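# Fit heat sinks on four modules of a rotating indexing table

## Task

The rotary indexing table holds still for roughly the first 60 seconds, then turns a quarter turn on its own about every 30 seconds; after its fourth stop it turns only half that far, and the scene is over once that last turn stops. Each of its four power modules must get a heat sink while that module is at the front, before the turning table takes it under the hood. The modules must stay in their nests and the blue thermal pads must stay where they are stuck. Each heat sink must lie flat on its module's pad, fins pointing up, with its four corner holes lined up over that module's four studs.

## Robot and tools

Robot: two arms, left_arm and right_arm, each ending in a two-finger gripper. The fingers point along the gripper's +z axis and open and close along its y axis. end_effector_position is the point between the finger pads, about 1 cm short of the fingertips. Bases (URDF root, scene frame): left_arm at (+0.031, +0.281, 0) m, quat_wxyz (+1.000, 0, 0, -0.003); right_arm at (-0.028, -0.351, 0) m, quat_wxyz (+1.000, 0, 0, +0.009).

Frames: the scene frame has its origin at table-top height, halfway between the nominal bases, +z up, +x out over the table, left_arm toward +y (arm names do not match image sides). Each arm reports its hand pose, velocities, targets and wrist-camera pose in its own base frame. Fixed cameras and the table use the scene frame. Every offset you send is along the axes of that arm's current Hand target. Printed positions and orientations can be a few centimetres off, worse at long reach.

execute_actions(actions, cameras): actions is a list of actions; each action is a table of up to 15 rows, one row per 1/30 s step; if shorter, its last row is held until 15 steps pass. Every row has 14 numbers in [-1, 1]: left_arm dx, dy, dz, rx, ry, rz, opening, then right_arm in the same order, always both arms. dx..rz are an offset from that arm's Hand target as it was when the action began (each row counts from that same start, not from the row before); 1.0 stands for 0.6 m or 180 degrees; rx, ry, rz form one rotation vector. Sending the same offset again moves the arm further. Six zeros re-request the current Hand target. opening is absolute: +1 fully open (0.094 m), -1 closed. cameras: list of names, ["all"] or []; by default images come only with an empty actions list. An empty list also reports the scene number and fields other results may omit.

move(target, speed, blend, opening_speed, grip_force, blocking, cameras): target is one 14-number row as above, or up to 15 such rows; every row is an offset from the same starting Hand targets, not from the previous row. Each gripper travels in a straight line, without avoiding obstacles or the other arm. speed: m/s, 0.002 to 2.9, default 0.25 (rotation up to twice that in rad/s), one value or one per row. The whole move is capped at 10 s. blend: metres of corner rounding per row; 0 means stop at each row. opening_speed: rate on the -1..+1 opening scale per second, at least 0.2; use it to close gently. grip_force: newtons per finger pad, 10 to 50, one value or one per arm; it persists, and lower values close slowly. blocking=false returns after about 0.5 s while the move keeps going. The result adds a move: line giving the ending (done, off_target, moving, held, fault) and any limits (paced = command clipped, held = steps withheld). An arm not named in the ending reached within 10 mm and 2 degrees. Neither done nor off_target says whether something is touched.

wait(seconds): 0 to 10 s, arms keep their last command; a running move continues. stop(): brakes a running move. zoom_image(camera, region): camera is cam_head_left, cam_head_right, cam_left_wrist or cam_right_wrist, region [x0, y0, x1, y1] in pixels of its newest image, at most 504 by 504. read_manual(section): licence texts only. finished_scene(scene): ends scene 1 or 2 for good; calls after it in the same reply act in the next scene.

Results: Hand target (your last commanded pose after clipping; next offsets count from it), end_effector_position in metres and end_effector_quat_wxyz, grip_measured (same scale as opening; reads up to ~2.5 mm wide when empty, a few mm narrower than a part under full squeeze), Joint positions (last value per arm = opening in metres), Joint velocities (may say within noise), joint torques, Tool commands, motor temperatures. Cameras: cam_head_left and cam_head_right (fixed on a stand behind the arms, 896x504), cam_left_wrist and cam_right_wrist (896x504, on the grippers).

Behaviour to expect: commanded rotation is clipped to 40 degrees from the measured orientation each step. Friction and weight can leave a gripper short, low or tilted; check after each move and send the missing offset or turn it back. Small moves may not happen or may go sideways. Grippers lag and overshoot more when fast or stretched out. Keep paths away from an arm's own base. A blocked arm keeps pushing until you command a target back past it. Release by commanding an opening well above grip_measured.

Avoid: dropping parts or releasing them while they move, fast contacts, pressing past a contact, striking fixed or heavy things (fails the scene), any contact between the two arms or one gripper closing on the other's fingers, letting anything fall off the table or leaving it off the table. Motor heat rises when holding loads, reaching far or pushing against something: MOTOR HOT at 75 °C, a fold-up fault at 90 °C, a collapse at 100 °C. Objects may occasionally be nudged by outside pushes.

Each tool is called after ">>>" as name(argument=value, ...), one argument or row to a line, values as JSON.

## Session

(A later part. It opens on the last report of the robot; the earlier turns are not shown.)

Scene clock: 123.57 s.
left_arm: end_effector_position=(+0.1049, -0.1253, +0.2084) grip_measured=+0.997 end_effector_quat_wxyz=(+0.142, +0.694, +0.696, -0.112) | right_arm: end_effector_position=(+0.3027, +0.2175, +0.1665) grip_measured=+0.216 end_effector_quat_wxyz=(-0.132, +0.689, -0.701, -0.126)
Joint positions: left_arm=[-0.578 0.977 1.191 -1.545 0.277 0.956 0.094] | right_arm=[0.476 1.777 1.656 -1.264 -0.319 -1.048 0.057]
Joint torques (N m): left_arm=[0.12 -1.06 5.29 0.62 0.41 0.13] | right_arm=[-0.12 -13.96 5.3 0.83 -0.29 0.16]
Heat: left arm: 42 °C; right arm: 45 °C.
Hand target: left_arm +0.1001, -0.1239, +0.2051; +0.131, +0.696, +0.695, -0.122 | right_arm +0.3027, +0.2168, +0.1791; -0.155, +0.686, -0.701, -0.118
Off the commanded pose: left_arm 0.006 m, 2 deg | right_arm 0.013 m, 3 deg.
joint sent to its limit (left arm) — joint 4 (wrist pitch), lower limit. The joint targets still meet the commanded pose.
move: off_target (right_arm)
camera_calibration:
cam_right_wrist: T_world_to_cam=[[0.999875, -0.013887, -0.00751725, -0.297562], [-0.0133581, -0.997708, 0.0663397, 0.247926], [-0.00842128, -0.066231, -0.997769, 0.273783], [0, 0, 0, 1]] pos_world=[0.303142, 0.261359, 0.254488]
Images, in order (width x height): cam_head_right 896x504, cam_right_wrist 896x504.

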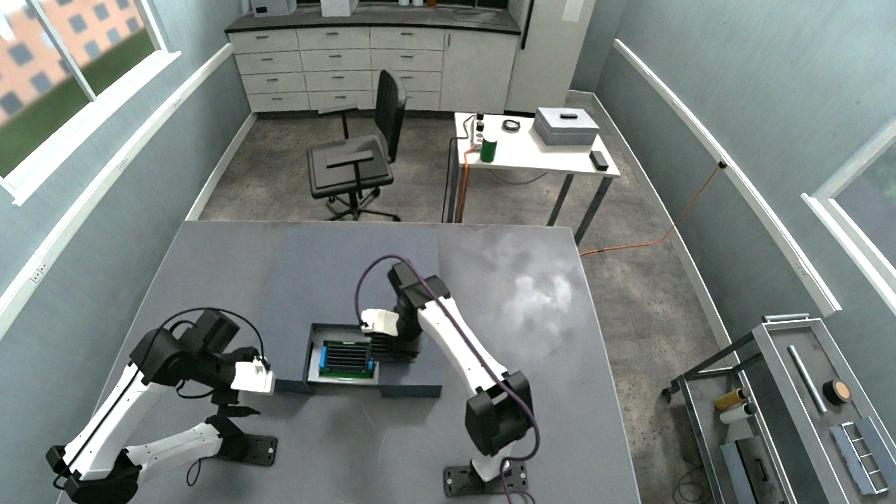

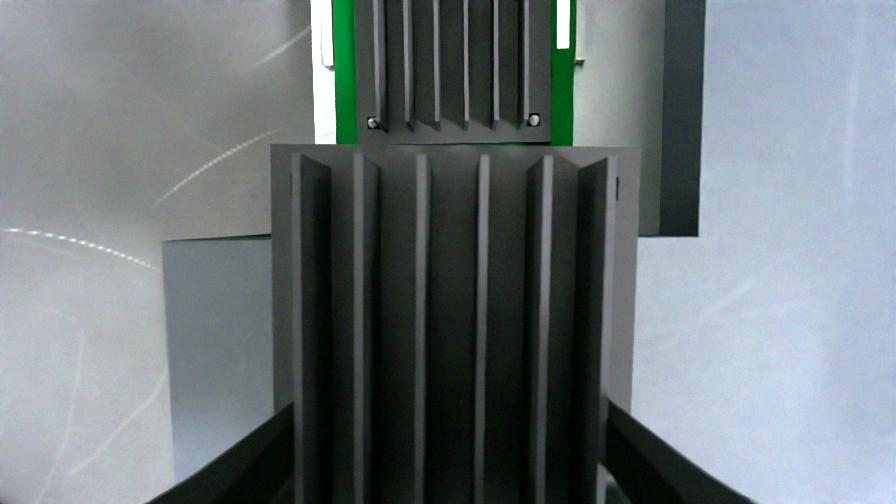

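>>> move(
  target=[0,0,0,0,0,0,1,0,0,0,0.0022,0.0059,0,0.1],
  speed=0.1,
  cameras=["cam_right_wrist"],
)

>>> wait(
  seconds=10,
  cameras=[],
)

>>> wait(
  seconds=4.5,
  cameras=["cam_right_wrist"],
)

Scene clock: 124.67 s.
left_arm: end_effector_position=(+0.1049, -0.1253, +0.2084) grip_measured=+0.997 end_effector_quat_wxyz=(+0.142, +0.694, +0.696, -0.112) | right_arm: end_effector_position=(+0.3039, +0.2153, +0.1655) grip_measured=+0.216 end_effector_quat_wxyz=(-0.129, +0.688, -0.705, -0.117)
Joint positions: left_arm=[-0.578 0.977 1.191 -1.545 0.277 0.956 0.094] | right_arm=[0.479 1.777 1.656 -1.264 -0.298 -1.04 0.057]
Joint torques (N m): left_arm=[0.06 -1.02 5.24 0.61 0.42 0.11] | right_arm=[0.44 -13.67 5.97 0.79 -0.26 0.18]
Heat: left arm: 42 °C; right arm: 44 °C.
Hand target: left_arm +0.1000, -0.1239, +0.2050; +0.131, +0.696, +0.695, -0.122 | right_arm +0.3027, +0.2169, +0.1791; -0.151, +0.687, -0.703, -0.109
Off the commanded pose: left_arm 0.006 m, 2 deg | right_arm 0.014 m, 3 deg.
joint sent to its limit (left arm) — joint 4 (wrist pitch), lower limit. The joint targets still meet the commanded pose.
move: off_target (right_arm)
camera_calibration:
cam_right_wrist: T_world_to_cam=[[0.999738, -0.0228843, -0.000822609, -0.297983], [-0.0227343, -0.996206, 0.0839988, 0.245494], [-0.00274174, -0.083958, -0.996466, 0.274414], [0, 0, 0, 1]] pos_world=[0.304238, 0.260783, 0.252578]
Images, in order (width x height): cam_right_wrist 896x504.

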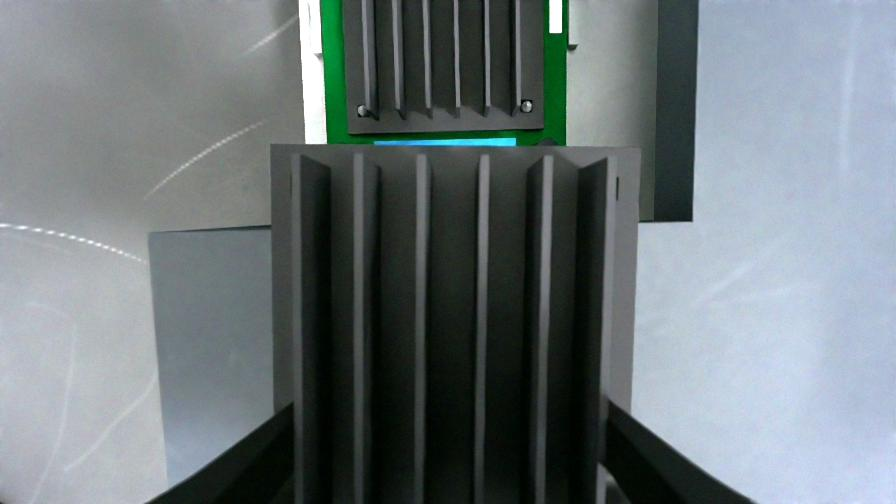

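Scene clock: 134.67 s.
left_arm: end_effector_position=(+0.1049, -0.1253, +0.2084) grip_measured=+0.997 end_effector_quat_wxyz=(+0.142, +0.694, +0.696, -0.112) | right_arm: end_effector_position=(+0.3039, +0.2153, +0.1655) grip_measured=+0.216 end_effector_quat_wxyz=(-0.129, +0.688, -0.705, -0.117)
Joint positions: left_arm=[-0.578 0.977 1.191 -1.545 0.277 0.956 0.094] | right_arm=[0.479 1.777 1.656 -1.264 -0.298 -1.039 0.057]
Joint torques (N m): left_arm=[0.06 -1.02 5.22 0.61 0.41 0.11] | right_arm=[0.46 -13.65 5.87 0.8 -0.23 0.17]
Heat: left arm: 40 °C; right arm: 44 °C.
Hand target: left_arm +0.1001, -0.1239, +0.2051; +0.131, +0.696, +0.695, -0.122 | right_arm +0.3027, +0.2169, +0.1791; -0.151, +0.687, -0.703, -0.109
Tool commands: left_gripper/opening=+1.0 right_gripper/opening=+0.1
Off the commanded pose: left_arm 0.006 m, 2 deg | right_arm 0.014 m, 3 deg.
wait: 10.00 s; at rest by 0.17 s
No camera images: "cameras" was empty.

Scene clock: 139.17 s.
left_arm: end_effector_position=(+0.1049, -0.1253, +0.2084) grip_measured=+0.997 end_effector_quat_wxyz=(+0.142, +0.694, +0.696, -0.112) | right_arm: end_effector_position=(+0.3039, +0.2153, +0.1655) grip_measured=+0.216 end_effector_quat_wxyz=(-0.129, +0.688, -0.705, -0.117)
Joint positions: left_arm=[-0.578 0.977 1.191 -1.545 0.277 0.956 0.094] | right_arm=[0.479 1.777 1.656 -1.264 -0.298 -1.039 0.057]
Joint torques (N m): left_arm=[0.08 -1.05 5.23 0.61 0.42 0.12] | right_arm=[0.43 -13.79 5.96 0.79 -0.23 0.19]
Heat: left arm: 40 °C; right arm: 43 °C.
Hand target: left_arm +0.1001, -0.1239, +0.2051; +0.131, +0.696, +0.695, -0.122 | right_arm +0.3027, +0.2169, +0.1791; -0.151, +0.687, -0.703, -0.109
Tool commands: left_gripper/opening=+1.0 right_gripper/opening=+0.1
Off the commanded pose: left_arm 0.006 m, 2 deg | right_arm 0.014 m, 3 deg.
wait: 4.50 s; at rest by 0.17 s
camera_calibration:
cam_right_wrist: T_world_to_cam=[[0.999729, -0.0232823, -0.000787069, -0.297888], [-0.0231331, -0.996172, 0.084299, 0.245432], [-0.00274673, -0.0842579, -0.99644, 0.274479], [0, 0, 0, 1]] pos_world=[0.304238, 0.260684, 0.252578]
Images, in order (width x height): cam_right_wrist 896x504.

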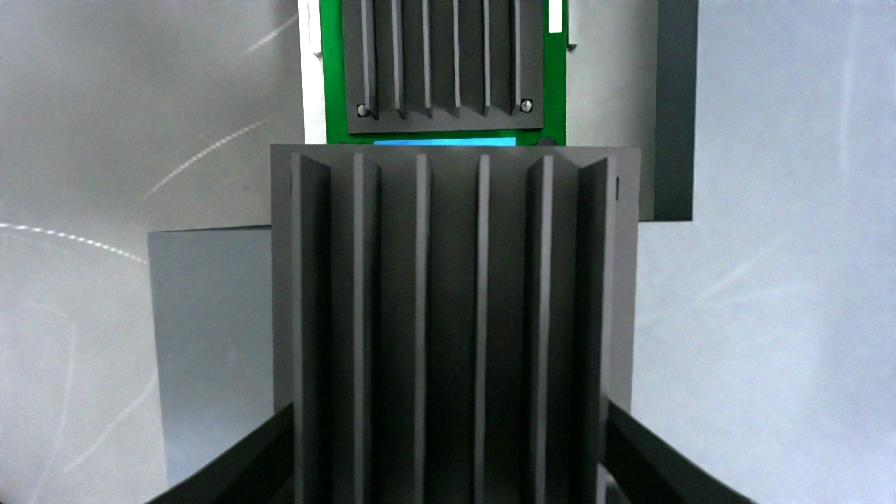

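>>> wait(
  seconds=3,
  cameras=["cam_right_wrist"],
)

Scene clock: 142.47 s.
left_arm: end_effector_position=(+0.1049, -0.1253, +0.2084) grip_measured=+0.997 end_effector_quat_wxyz=(+0.142, +0.694, +0.696, -0.112) | right_arm: end_effector_position=(+0.3039, +0.2153, +0.1655) grip_measured=+0.216 end_effector_quat_wxyz=(-0.129, +0.688, -0.705, -0.117)
Joint positions: left_arm=[-0.578 0.977 1.191 -1.545 0.277 0.956 0.094] | right_arm=[0.479 1.777 1.656 -1.264 -0.298 -1.039 0.057]
Joint torques (N m): left_arm=[0.08 -1.02 5.23 0.61 0.41 0.11] | right_arm=[0.44 -13.79 5.89 0.79 -0.26 0.16]
Heat: left arm: 40 °C; right arm: 43 °C.
Hand target: left_arm +0.1001, -0.1239, +0.2051; +0.131, +0.696, +0.695, -0.122 | right_arm +0.3027, +0.2169, +0.1791; -0.151, +0.687, -0.703, -0.109
Tool commands: left_gripper/opening=+1.0 right_gripper/opening=+0.1
Off the commanded pose: left_arm 0.006 m, 2 deg | right_arm 0.014 m, 3 deg.
wait: 3.00 s; at rest from the start
camera_calibration:
cam_right_wrist: T_world_to_cam=[[0.999729, -0.0232823, -0.000787069, -0.297888], [-0.0231331, -0.996172, 0.084299, 0.245432], [-0.00274673, -0.0842579, -0.99644, 0.274479], [0, 0, 0, 1]] pos_world=[0.304238, 0.260684, 0.252578]
Images, in order (width x height): cam_right_wrist 896x504.

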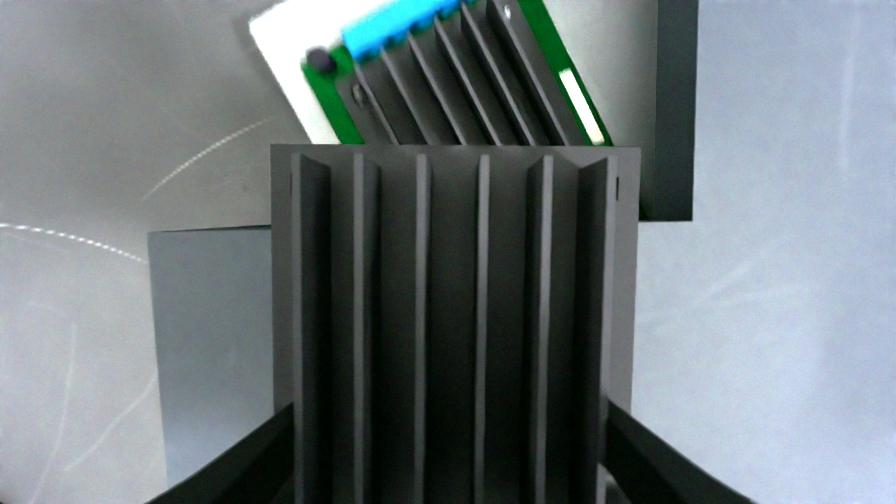

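>>> wait(
  seconds=3,
  cameras=["cam_right_wrist"],
)

>>> zoom_image(
  camera="cam_right_wrist",
  region=[270, 0, 620, 250],
)

Scene clock: 145.57 s.
left_arm: end_effector_position=(+0.1049, -0.1253, +0.2084) grip_measured=+0.997 end_effector_quat_wxyz=(+0.142, +0.694, +0.696, -0.112) | right_arm: end_effector_position=(+0.3039, +0.2153, +0.1655) grip_measured=+0.216 end_effector_quat_wxyz=(-0.129, +0.688, -0.705, -0.117)
Joint positions: left_arm=[-0.578 0.977 1.191 -1.545 0.277 0.956 0.094] | right_arm=[0.479 1.777 1.656 -1.264 -0.298 -1.039 0.057]
Joint torques (N m): left_arm=[0.12 -1.02 5.26 0.6 0.41 0.11] | right_arm=[0.39 -13.78 5.91 0.8 -0.24 0.17]
Heat: left arm: 39 °C; right arm: 43 °C.
Hand target: left_arm +0.1001, -0.1239, +0.2051; +0.131, +0.696, +0.695, -0.122 | right_arm +0.3027, +0.2169, +0.1791; -0.151, +0.687, -0.703, -0.109
Tool commands: left_gripper/opening=+1.0 right_gripper/opening=+0.1
Off the commanded pose: left_arm 0.006 m, 2 deg | right_arm 0.014 m, 3 deg.
wait: 3.00 s; at rest by 0.07 s
camera_calibration:
cam_right_wrist: T_world_to_cam=[[0.999729, -0.0232823, -0.000787069, -0.297888], [-0.0231331, -0.996172, 0.084299, 0.245432], [-0.00274673, -0.0842579, -0.99644, 0.274479], [0, 0, 0, 1]] pos_world=[0.304238, 0.260684, 0.252578]
Images, in order (width x height): cam_right_wrist 896x504.

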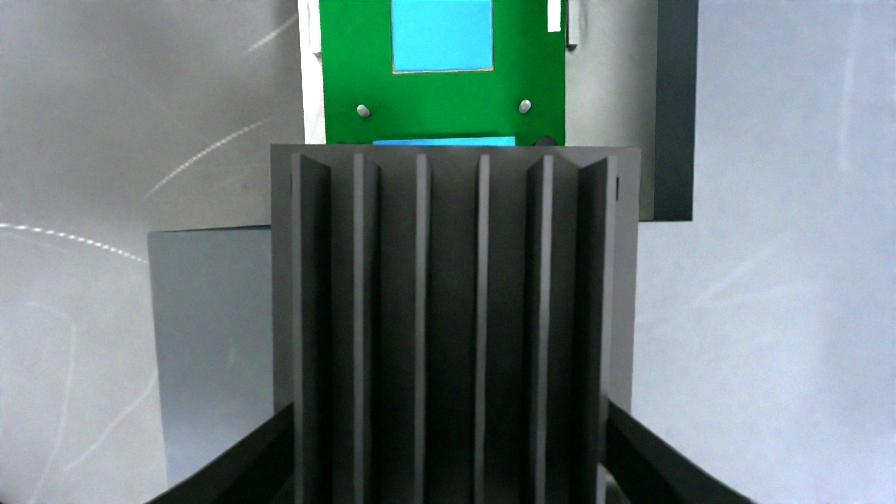

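Scaled by 1.440 from the camera's 896x504 image, which has a finer 1280x720 frame.

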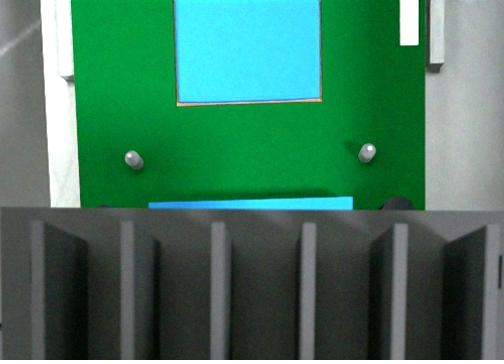

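>>> move(
  target=[
    [0,0,0,0,0,0,1,-0.2048,0.0063,0.0793,-0.0145,0.0045,-0.0077,0.1],
    [0,0,0,0,0,0,1,-0.1502,0.0145,0.2198,-0.0145,0.0045,-0.0077,0.1],
  ],
  speed=0.2,
  blend=[0.01,0],
  cameras=["cam_right_wrist","cam_head_right"],
)

>>> zoom_image(
  camera="cam_right_wrist",
  region=[580, 150, 640, 230],
)

>>> zoom_image(
  camera="cam_head_right",
  region=[310, 340, 380, 390],
)

Scene clock: 147.80 s.
left_arm: end_effector_position=(+0.1049, -0.1253, +0.2084) grip_measured=+0.997 end_effector_quat_wxyz=(+0.142, +0.694, +0.696, -0.112) | right_arm: end_effector_position=(+0.2933, +0.3393, +0.0861) grip_measured=+0.216 end_effector_quat_wxyz=(-0.102, +0.705, -0.692, -0.117)
Joint positions: left_arm=[-0.578 0.977 1.191 -1.545 0.277 0.956 0.094] | right_arm=[0.766 2.07 1.746 -1.045 -0.24 -0.798 0.057]
Joint torques (N m): left_arm=[0.09 -1.03 5.26 0.61 0.43 0.11] | right_arm=[-0.23 -12.92 5.64 1.3 -0.27 0.21]
Heat: left arm: 39 °C; right arm: 43 °C.
Hand target: left_arm +0.1001, -0.1239, +0.2051; +0.131, +0.696, +0.695, -0.122 | right_arm +0.3033, +0.3487, +0.0885; -0.131, +0.699, -0.693, -0.119
Off the commanded pose: left_arm 0.006 m, 2 deg | right_arm 0.014 m, 3 deg.
joint sent to its limit (left arm) — joint 4 (wrist pitch), lower limit. The joint targets still meet the commanded pose.
move: off_target (right_arm)
camera_calibration:
cam_right_wrist: T_world_to_cam=[[0.999214, 0.0232815, -0.0320708, -0.297461], [0.0270013, -0.992295, 0.120922, 0.356285], [-0.0290084, -0.121693, -0.992144, 0.225814], [0, 0, 0, 1]] pos_world=[0.294157, 0.387946, 0.171418]
Images, in order (width x height): cam_head_right 896x504, cam_right_wrist 896x504.

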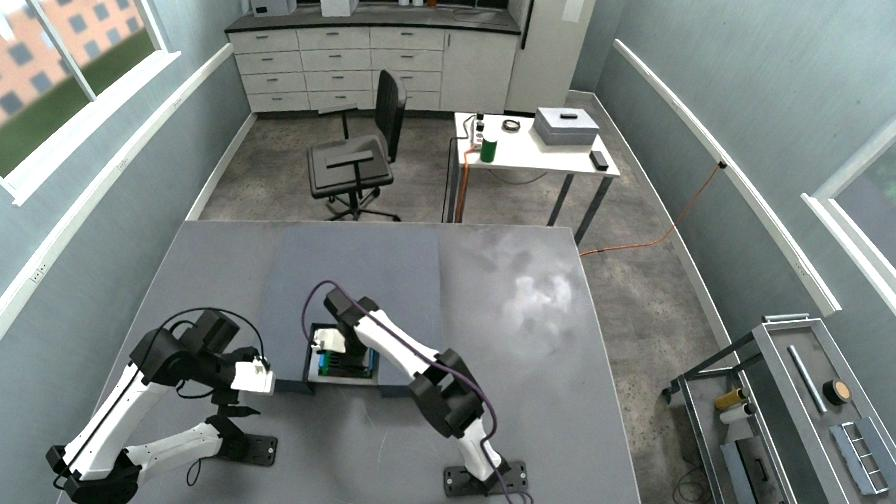

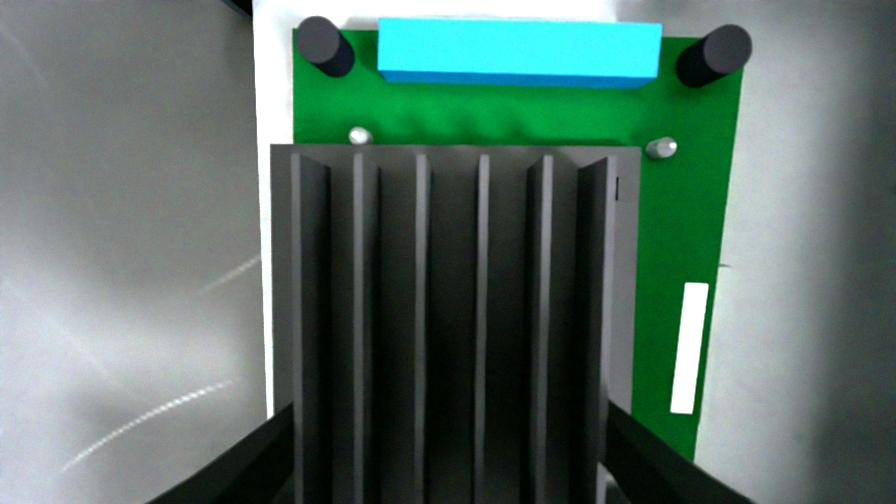

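Scaled by 6.300 from the camera's 896x504 image, which has a finer 1280x720 frame.

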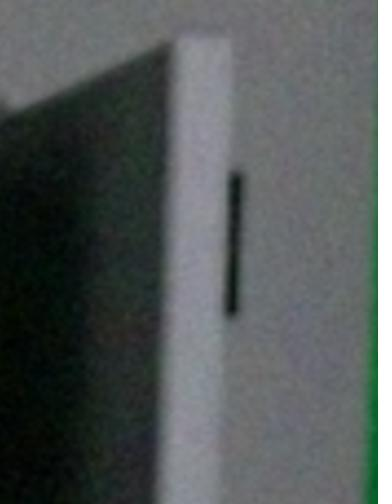

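Scaled by 7.200 from the camera's 896x504 image, which has a finer 1280x720 frame.

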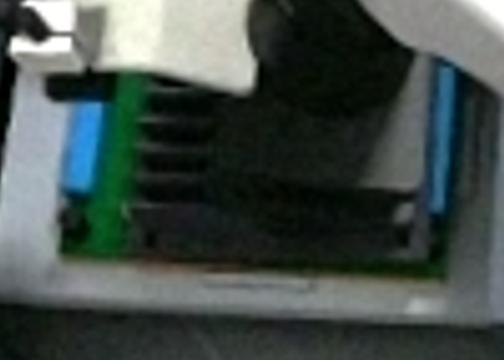

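>>> move(
  target=[
    [0,0,0,0,0,0,1,-0.0213,-0.0053,-0.0393,0.0029,0,0.0078,0.1],
    [0,0,0,0,0,0,1,-0.0072,-0.0047,-0.0010,0.0029,0,0.0078,0.1],
  ],
  speed=0.12,
  cameras=["cam_right_wrist","cam_head_right"],
)

>>> zoom_image(
  camera="cam_right_wrist",
  region=[580, 150, 640, 230],
)

>>> zoom_image(
  camera="cam_head_right",
  region=[310, 340, 380, 390],
)

Scene clock: 150.57 s.
left_arm: end_effector_position=(+0.1049, -0.1253, +0.2084) grip_measured=+0.997 end_effector_quat_wxyz=(+0.142, +0.694, +0.696, -0.112) | right_arm: end_effector_position=(+0.3047, +0.3495, +0.0957) grip_measured=+0.216 end_effector_quat_wxyz=(-0.131, +0.693, -0.699, -0.117)
Joint positions: left_arm=[-0.578 0.977 1.191 -1.545 0.277 0.956 0.094] | right_arm=[0.766 2.07 1.771 -1.006 -0.237 -0.764 0.057]
Joint torques (N m): left_arm=[0.08 -1.05 5.26 0.61 0.42 0.11] | right_arm=[0.13 -11.89 5.71 1.04 -0.16 0.18]
Heat: left arm: 39 °C; right arm: 42 °C.
Hand target: left_arm +0.1001, -0.1239, +0.2051; +0.131, +0.696, +0.695, -0.122 | right_arm +0.3061, +0.3526, +0.0907; -0.133, +0.690, -0.702, -0.117
Off the commanded pose: left_arm 0.006 m, 2 deg | right_arm 0.006 m, 1 deg.
joint sent to its limit (left arm) — joint 4 (wrist pitch), lower limit. The joint targets still meet the commanded pose.
move: done
camera_calibration:
cam_right_wrist: T_world_to_cam=[[0.999953, -0.00858149, 0.00444113, -0.301346], [-0.0089107, -0.996726, 0.0803611, 0.381274], [0.00373697, -0.0803969, -0.996756, 0.212963], [0, 0, 0, 1]] pos_world=[0.303934, 0.394561, 0.182971]
Images, in order (width x height): cam_head_right 896x504, cam_right_wrist 896x504.

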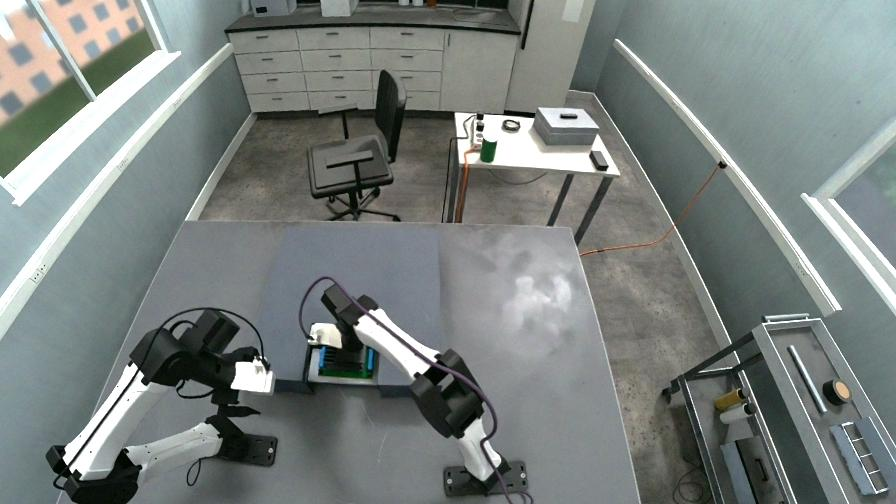

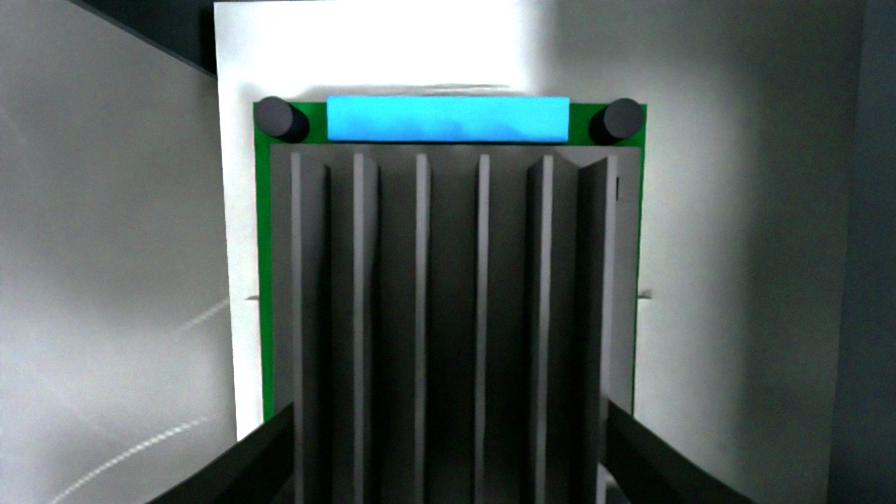

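Scaled by 6.300 from the camera's 896x504 image, which has a finer 1280x720 frame.

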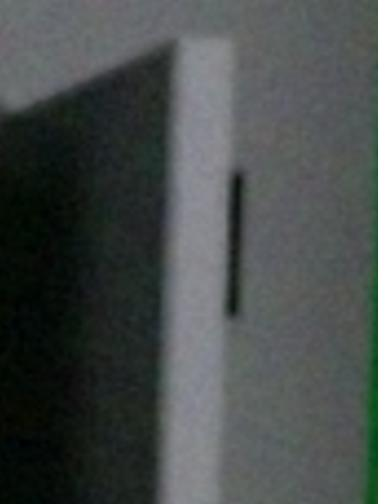

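Scaled by 7.200 from the camera's 896x504 image, which has a finer 1280x720 frame.

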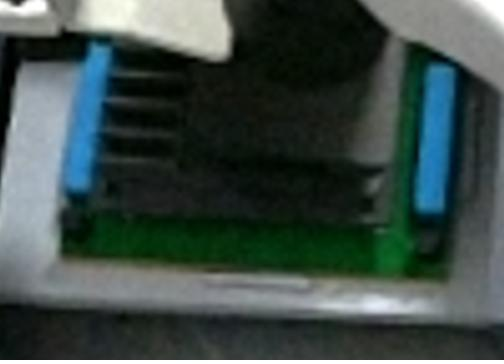

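>>> move(
  target=[0,0,0,0,0,0,1,0.0053,0.0062,0.0167,-0.0011,0,-0.0031,0.1],
  speed=0.08,
  cameras=["cam_right_wrist"],
)

>>> zoom_image(
  camera="cam_right_wrist",
  region=[580, 150, 640, 230],
)

Scene clock: 152.23 s.
left_arm: end_effector_position=(+0.1049, -0.1253, +0.2084) grip_measured=+0.997 end_effector_quat_wxyz=(+0.142, +0.694, +0.696, -0.112) | right_arm: end_effector_position=(+0.3031, +0.3487, +0.0845) grip_measured=+0.216 end_effector_quat_wxyz=(-0.130, +0.693, -0.699, -0.117)
Joint positions: left_arm=[-0.578 0.977 1.191 -1.545 0.277 0.956 0.094] | right_arm=[0.767 2.07 1.727 -0.966 -0.237 -0.764 0.057]
Joint torques (N m): left_arm=[0.08 -1.07 5.24 0.6 0.42 0.11] | right_arm=[0.5 -12.07 5.59 1.05 -0.22 0.12]
Heat: left arm: 39 °C; right arm: 42 °C.
Hand target: left_arm +0.1001, -0.1239, +0.2051; +0.131, +0.696, +0.695, -0.122 | right_arm +0.3025, +0.3531, +0.0801; -0.132, +0.693, -0.698, -0.118
Off the commanded pose: left_arm 0.006 m, 2 deg | right_arm 0.006 m, 0 deg.
joint sent to its limit (left arm) — joint 4 (wrist pitch), lower limit. The joint targets still meet the commanded pose.
move: done
camera_calibration:
cam_right_wrist: T_world_to_cam=[[0.99997, -0.00742106, 0.00227378, -0.299892], [-0.00758331, -0.996565, 0.0824717, 0.380842], [0.00165394, -0.0824864, -0.996591, 0.203093], [0, 0, 0, 1]] pos_world=[0.302435, 0.394061, 0.171674]
Images, in order (width x height): cam_right_wrist 896x504.

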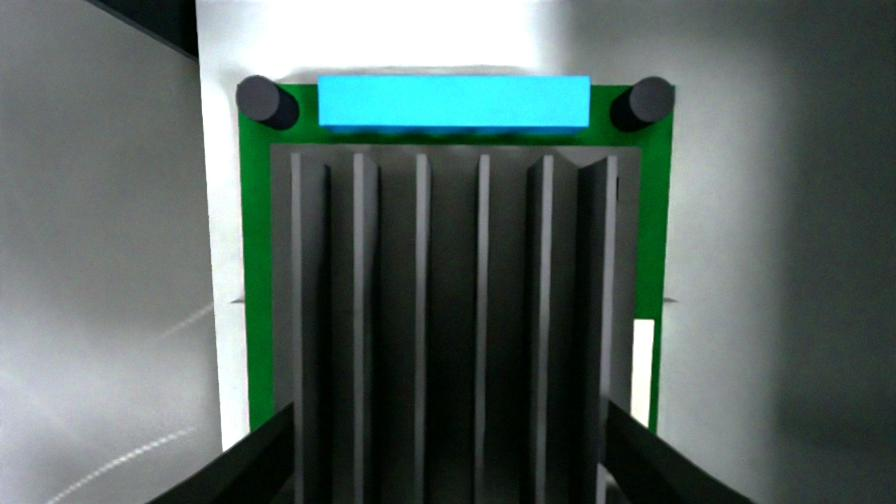

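Scaled by 6.300 from the camera's 896x504 image, which has a finer 1280x720 frame.

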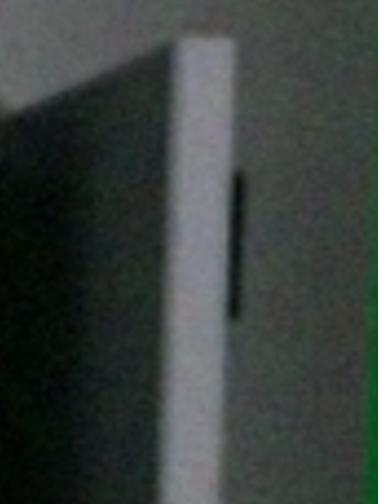

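>>> move(
  target=[0,0,0,0,0,0,1,0.0048,0.0005,0.0140,0,0,0,0.1],
  speed=0.05,
  cameras=["cam_right_wrist","cam_head_right"],
)

>>> zoom_image(
  camera="cam_right_wrist",
  region=[580, 150, 640, 230],
)

>>> zoom_image(
  camera="cam_head_right",
  region=[310, 340, 380, 390],
)

>>> zoom_image(
  camera="cam_right_wrist",
  region=[265, 150, 325, 230],
)

Scene clock: 154.17 s.
left_arm: end_effector_position=(+0.1049, -0.1253, +0.2084) grip_measured=+0.997 end_effector_quat_wxyz=(+0.142, +0.694, +0.696, -0.112) | right_arm: end_effector_position=(+0.3028, +0.3484, +0.0797) grip_measured=+0.216 end_effector_quat_wxyz=(-0.130, +0.693, -0.699, -0.117)
Joint positions: left_arm=[-0.578 0.977 1.191 -1.545 0.277 0.956 0.094] | right_arm=[0.767 2.07 1.708 -0.946 -0.237 -0.764 0.057]
Joint torques (N m): left_arm=[0.06 -1.02 5.23 0.61 0.43 0.11] | right_arm=[0.68 -11.58 4.82 1.16 -0.2 0.15]
Heat: left arm: 39 °C; right arm: 42 °C.
Hand target: left_arm +0.1001, -0.1239, +0.2051; +0.131, +0.696, +0.695, -0.122 | right_arm +0.3024, +0.3534, +0.0713; -0.132, +0.693, -0.698, -0.118
Off the commanded pose: left_arm 0.006 m, 2 deg | right_arm 0.010 m, 0 deg.
joint sent to its limit (left arm) — joint 4 (wrist pitch), lower limit. The joint targets still meet the commanded pose.
move: done
camera_calibration:
cam_right_wrist: T_world_to_cam=[[0.999969, -0.00740136, 0.00257079, -0.299641], [-0.0075876, -0.996589, 0.0821712, 0.380898], [0.00195384, -0.0821882, -0.996615, 0.198072], [0, 0, 0, 1]] pos_world=[0.302135, 0.393661, 0.166873]
Images, in order (width x height): cam_head_right 896x504, cam_right_wrist 896x504.

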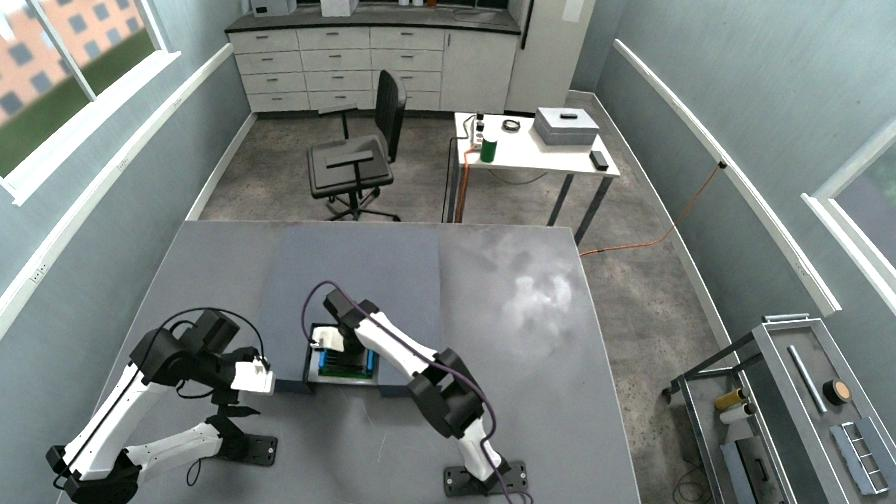

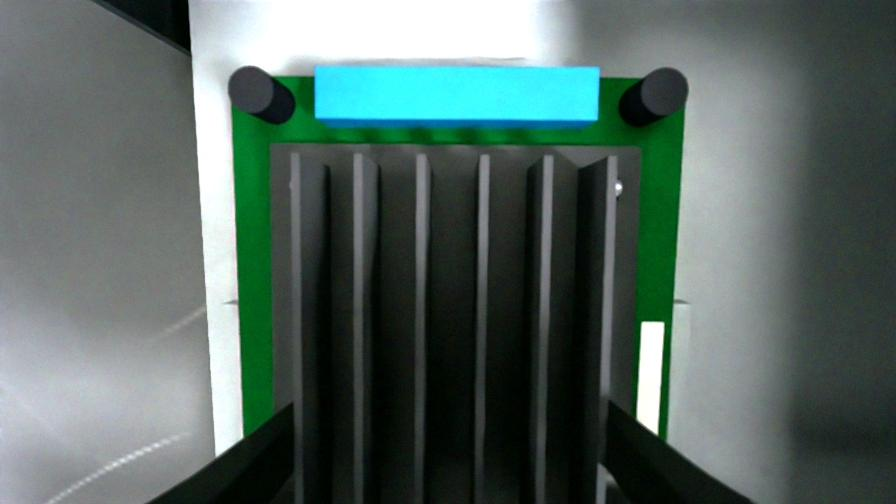

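Scaled by 6.300 from the camera's 896x504 image, which has a finer 1280x720 frame.

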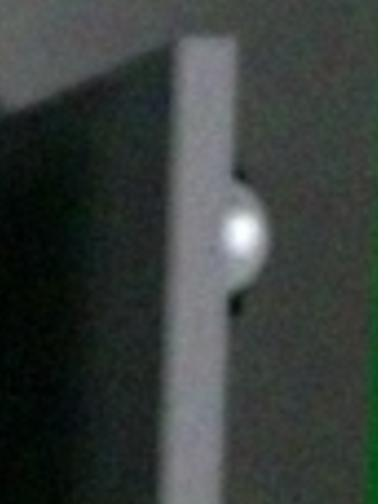

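Scaled by 7.200 from the camera's 896x504 image, which has a finer 1280x720 frame.

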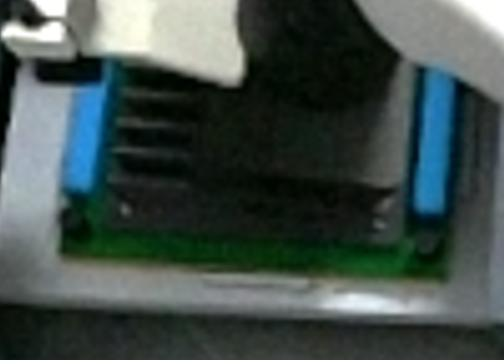

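Scaled by 6.300 from the camera's 896x504 image, which has a finer 1280x720 frame.

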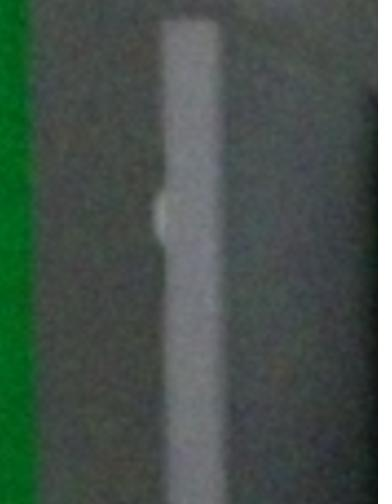

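>>> move(
  target=[
    [0,0,0,0,0,0,1,0,0,0,0,0,0,0.5],
    [0,0,0,0,0,0,1,-0.0530,-0.003,-0.1405,0,0,0,0.5],
  ],
  speed=0.2,
  opening_speed=1.5,
  cameras=["cam_right_wrist"],
)

>>> zoom_image(
  camera="cam_right_wrist",
  region=[300, 200, 600, 500],
)

Scene clock: 156.37 s.
left_arm: end_effector_position=(+0.1049, -0.1253, +0.2084) grip_measured=+0.997 end_effector_quat_wxyz=(+0.142, +0.694, +0.696, -0.112) | right_arm: end_effector_position=(+0.3029, +0.3491, +0.1626) grip_measured=+0.497 end_effector_quat_wxyz=(-0.136, +0.693, -0.698, -0.117)
Joint positions: left_arm=[-0.578 0.977 1.191 -1.545 0.277 0.956 0.094] | right_arm=[0.768 2.075 2.042 -1.263 -0.237 -0.764 0.07]
Joint torques (N m): left_arm=[0.06 -1.07 5.24 0.61 0.41 0.11] | right_arm=[0.62 -10.77 8.49 0.77 -0.19 0.15]
Motor temperatures (°C): left_arm=[26 32 38 28 23 26 28] | right_arm=[26 41 35 28 23 23 25]
Heat: left arm: 38 °C; right arm: 41 °C.
Hand target: left_arm +0.1001, -0.1239, +0.2051; +0.131, +0.696, +0.695, -0.122 | right_arm +0.3024, +0.3538, +0.1613; -0.132, +0.694, -0.698, -0.118
Off the commanded pose: left_arm 0.006 m, 2 deg | right_arm 0.005 m, 0 deg.
joint sent to its limit (left arm) — joint 4 (wrist pitch), lower limit. The joint targets still meet the commanded pose.
move: done
camera_calibration:
cam_right_wrist: T_world_to_cam=[[0.999907, -0.00706819, 0.0116984, -0.301545], [-0.00790503, -0.997293, 0.0731072, 0.376583], [0.01115, -0.0731929, -0.997255, 0.274919], [0, 0, 0, 1]] pos_world=[0.301429, 0.393554, 0.250161]
Images, in order (width x height): cam_right_wrist 896x504.

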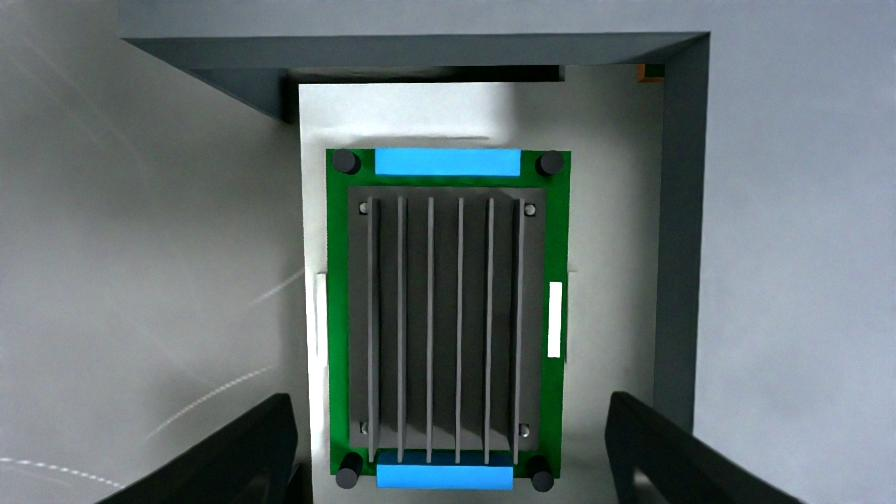

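Scaled by 1.680 from the camera's 896x504 image, which has a finer 1280x720 frame.

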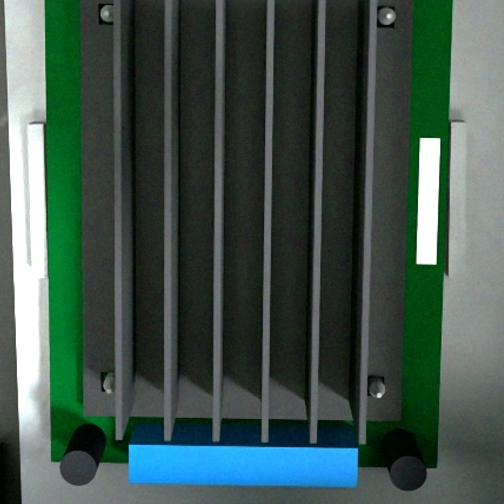

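>>> wait(
  seconds=10,
  cameras=[],
)

>>> wait(
  seconds=10,
  cameras=["cam_right_wrist"],
)

Scene clock: 166.60 s.
left_arm: end_effector_position=(+0.1049, -0.1253, +0.2084) grip_measured=+0.997 end_effector_quat_wxyz=(+0.142, +0.694, +0.696, -0.112) | right_arm: end_effector_position=(+0.3029, +0.3490, +0.1626) grip_measured=+0.497 end_effector_quat_wxyz=(-0.136, +0.693, -0.698, -0.117)
Joint positions: left_arm=[-0.578 0.977 1.191 -1.545 0.277 0.956 0.094] | right_arm=[0.768 2.075 2.042 -1.263 -0.237 -0.764 0.07]
Joint torques (N m): left_arm=[0.06 -1.03 5.24 0.61 0.42 0.11] | right_arm=[0.64 -10.74 8.46 0.79 -0.21 0.14]
Heat: left arm: 38 °C; right arm: 41 °C.
Hand target: left_arm +0.1001, -0.1239, +0.2051; +0.131, +0.696, +0.695, -0.122 | right_arm +0.3024, +0.3539, +0.1613; -0.132, +0.694, -0.698, -0.118
Tool commands: left_gripper/opening=+1.0 right_gripper/opening=+0.5
Off the commanded pose: left_arm 0.006 m, 2 deg | right_arm 0.005 m, 0 deg.
wait: 10.00 s; at rest from the start
No camera images: "cameras" was empty.

Scene clock: 176.60 s.
left_arm: end_effector_position=(+0.1049, -0.1253, +0.2084) grip_measured=+0.997 end_effector_quat_wxyz=(+0.142, +0.694, +0.696, -0.112) | right_arm: end_effector_position=(+0.3029, +0.3490, +0.1626) grip_measured=+0.497 end_effector_quat_wxyz=(-0.136, +0.693, -0.698, -0.117)
Joint positions: left_arm=[-0.578 0.977 1.191 -1.545 0.277 0.956 0.094] | right_arm=[0.768 2.075 2.042 -1.263 -0.237 -0.764 0.07]
Joint torques (N m): left_arm=[0.05 -1.02 5.18 0.62 0.42 0.11] | right_arm=[0.61 -10.63 8.42 0.76 -0.22 0.14]
Heat: left arm: 37 °C; right arm: 41 °C.
Hand target: left_arm +0.1001, -0.1239, +0.2051; +0.131, +0.696, +0.695, -0.122 | right_arm +0.3024, +0.3539, +0.1613; -0.132, +0.694, -0.698, -0.118
Tool commands: left_gripper/opening=+1.0 right_gripper/opening=+0.5
Off the commanded pose: left_arm 0.006 m, 2 deg | right_arm 0.005 m, 0 deg.
wait: 10.00 s; at rest by 0.17 s
camera_calibration:
cam_right_wrist: T_world_to_cam=[[0.99991, -0.00708526, 0.0114018, -0.301466], [-0.00790369, -0.99727, 0.0734143, 0.376397], [0.0108505, -0.0734978, -0.997236, 0.275118], [0, 0, 0, 1]] pos_world=[0.301429, 0.393454, 0.250162]
Images, in order (width x height): cam_right_wrist 896x504.

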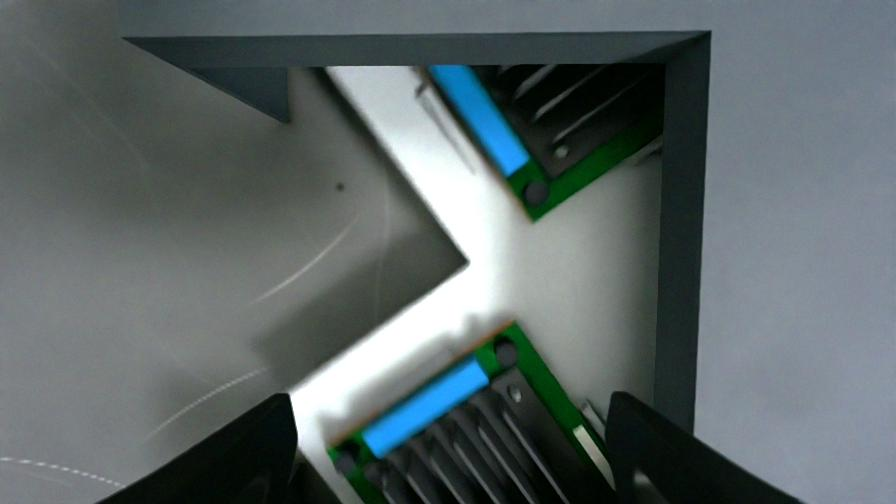

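>>> wait(
  seconds=2,
  cameras=["cam_right_wrist"],
)

>>> finished_scene(
  scene=1,
)

Scene clock: 176.70 s.
left_arm: end_effector_position=(+0.1049, -0.1253, +0.2084) grip_measured=+0.997 end_effector_quat_wxyz=(+0.142, +0.694, +0.696, -0.112) | right_arm: end_effector_position=(+0.3029, +0.3490, +0.1626) grip_measured=+0.497 end_effector_quat_wxyz=(-0.136, +0.693, -0.698, -0.117)
Joint positions: left_arm=[-0.578 0.977 1.191 -1.545 0.277 0.956 0.094] | right_arm=[0.768 2.075 2.042 -1.263 -0.237 -0.764 0.07]
Joint torques (N m): no reading
wait: 0.00 of 2 s (the scene ended)
This call's action was not run: the run ended while the robot waited for your reply.
camera_calibration:
cam_right_wrist: T_world_to_cam=[[0.99991, -0.00708526, 0.0114018, -0.301466], [-0.00790369, -0.99727, 0.0734143, 0.376397], [0.0108505, -0.0734978, -0.997236, 0.275118], [0, 0, 0, 1]] pos_world=[0.301429, 0.393454, 0.250162]
Images, in order (width x height): cam_right_wrist 896x504.
The task's run has ended: the event that ends the task has happened. This ends this scene only. If you have not yet called finished_scene for this scene, call it to go on to the next scene.

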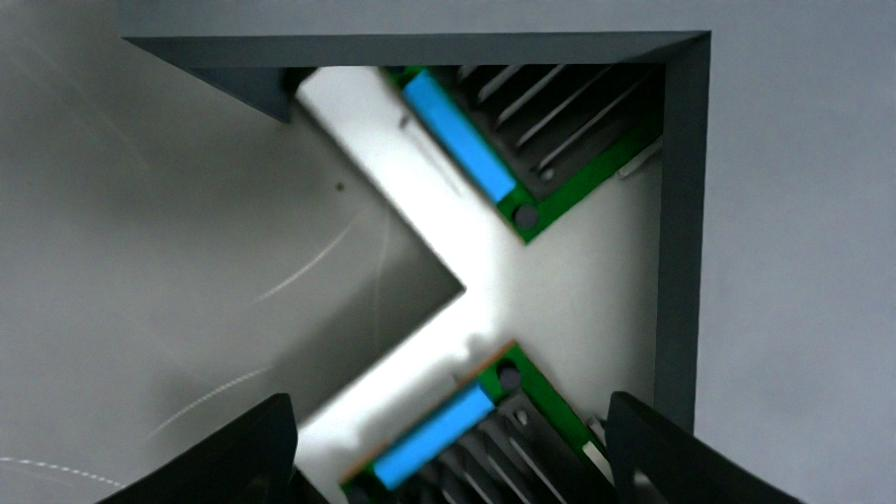

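The scene is finished: the task was done.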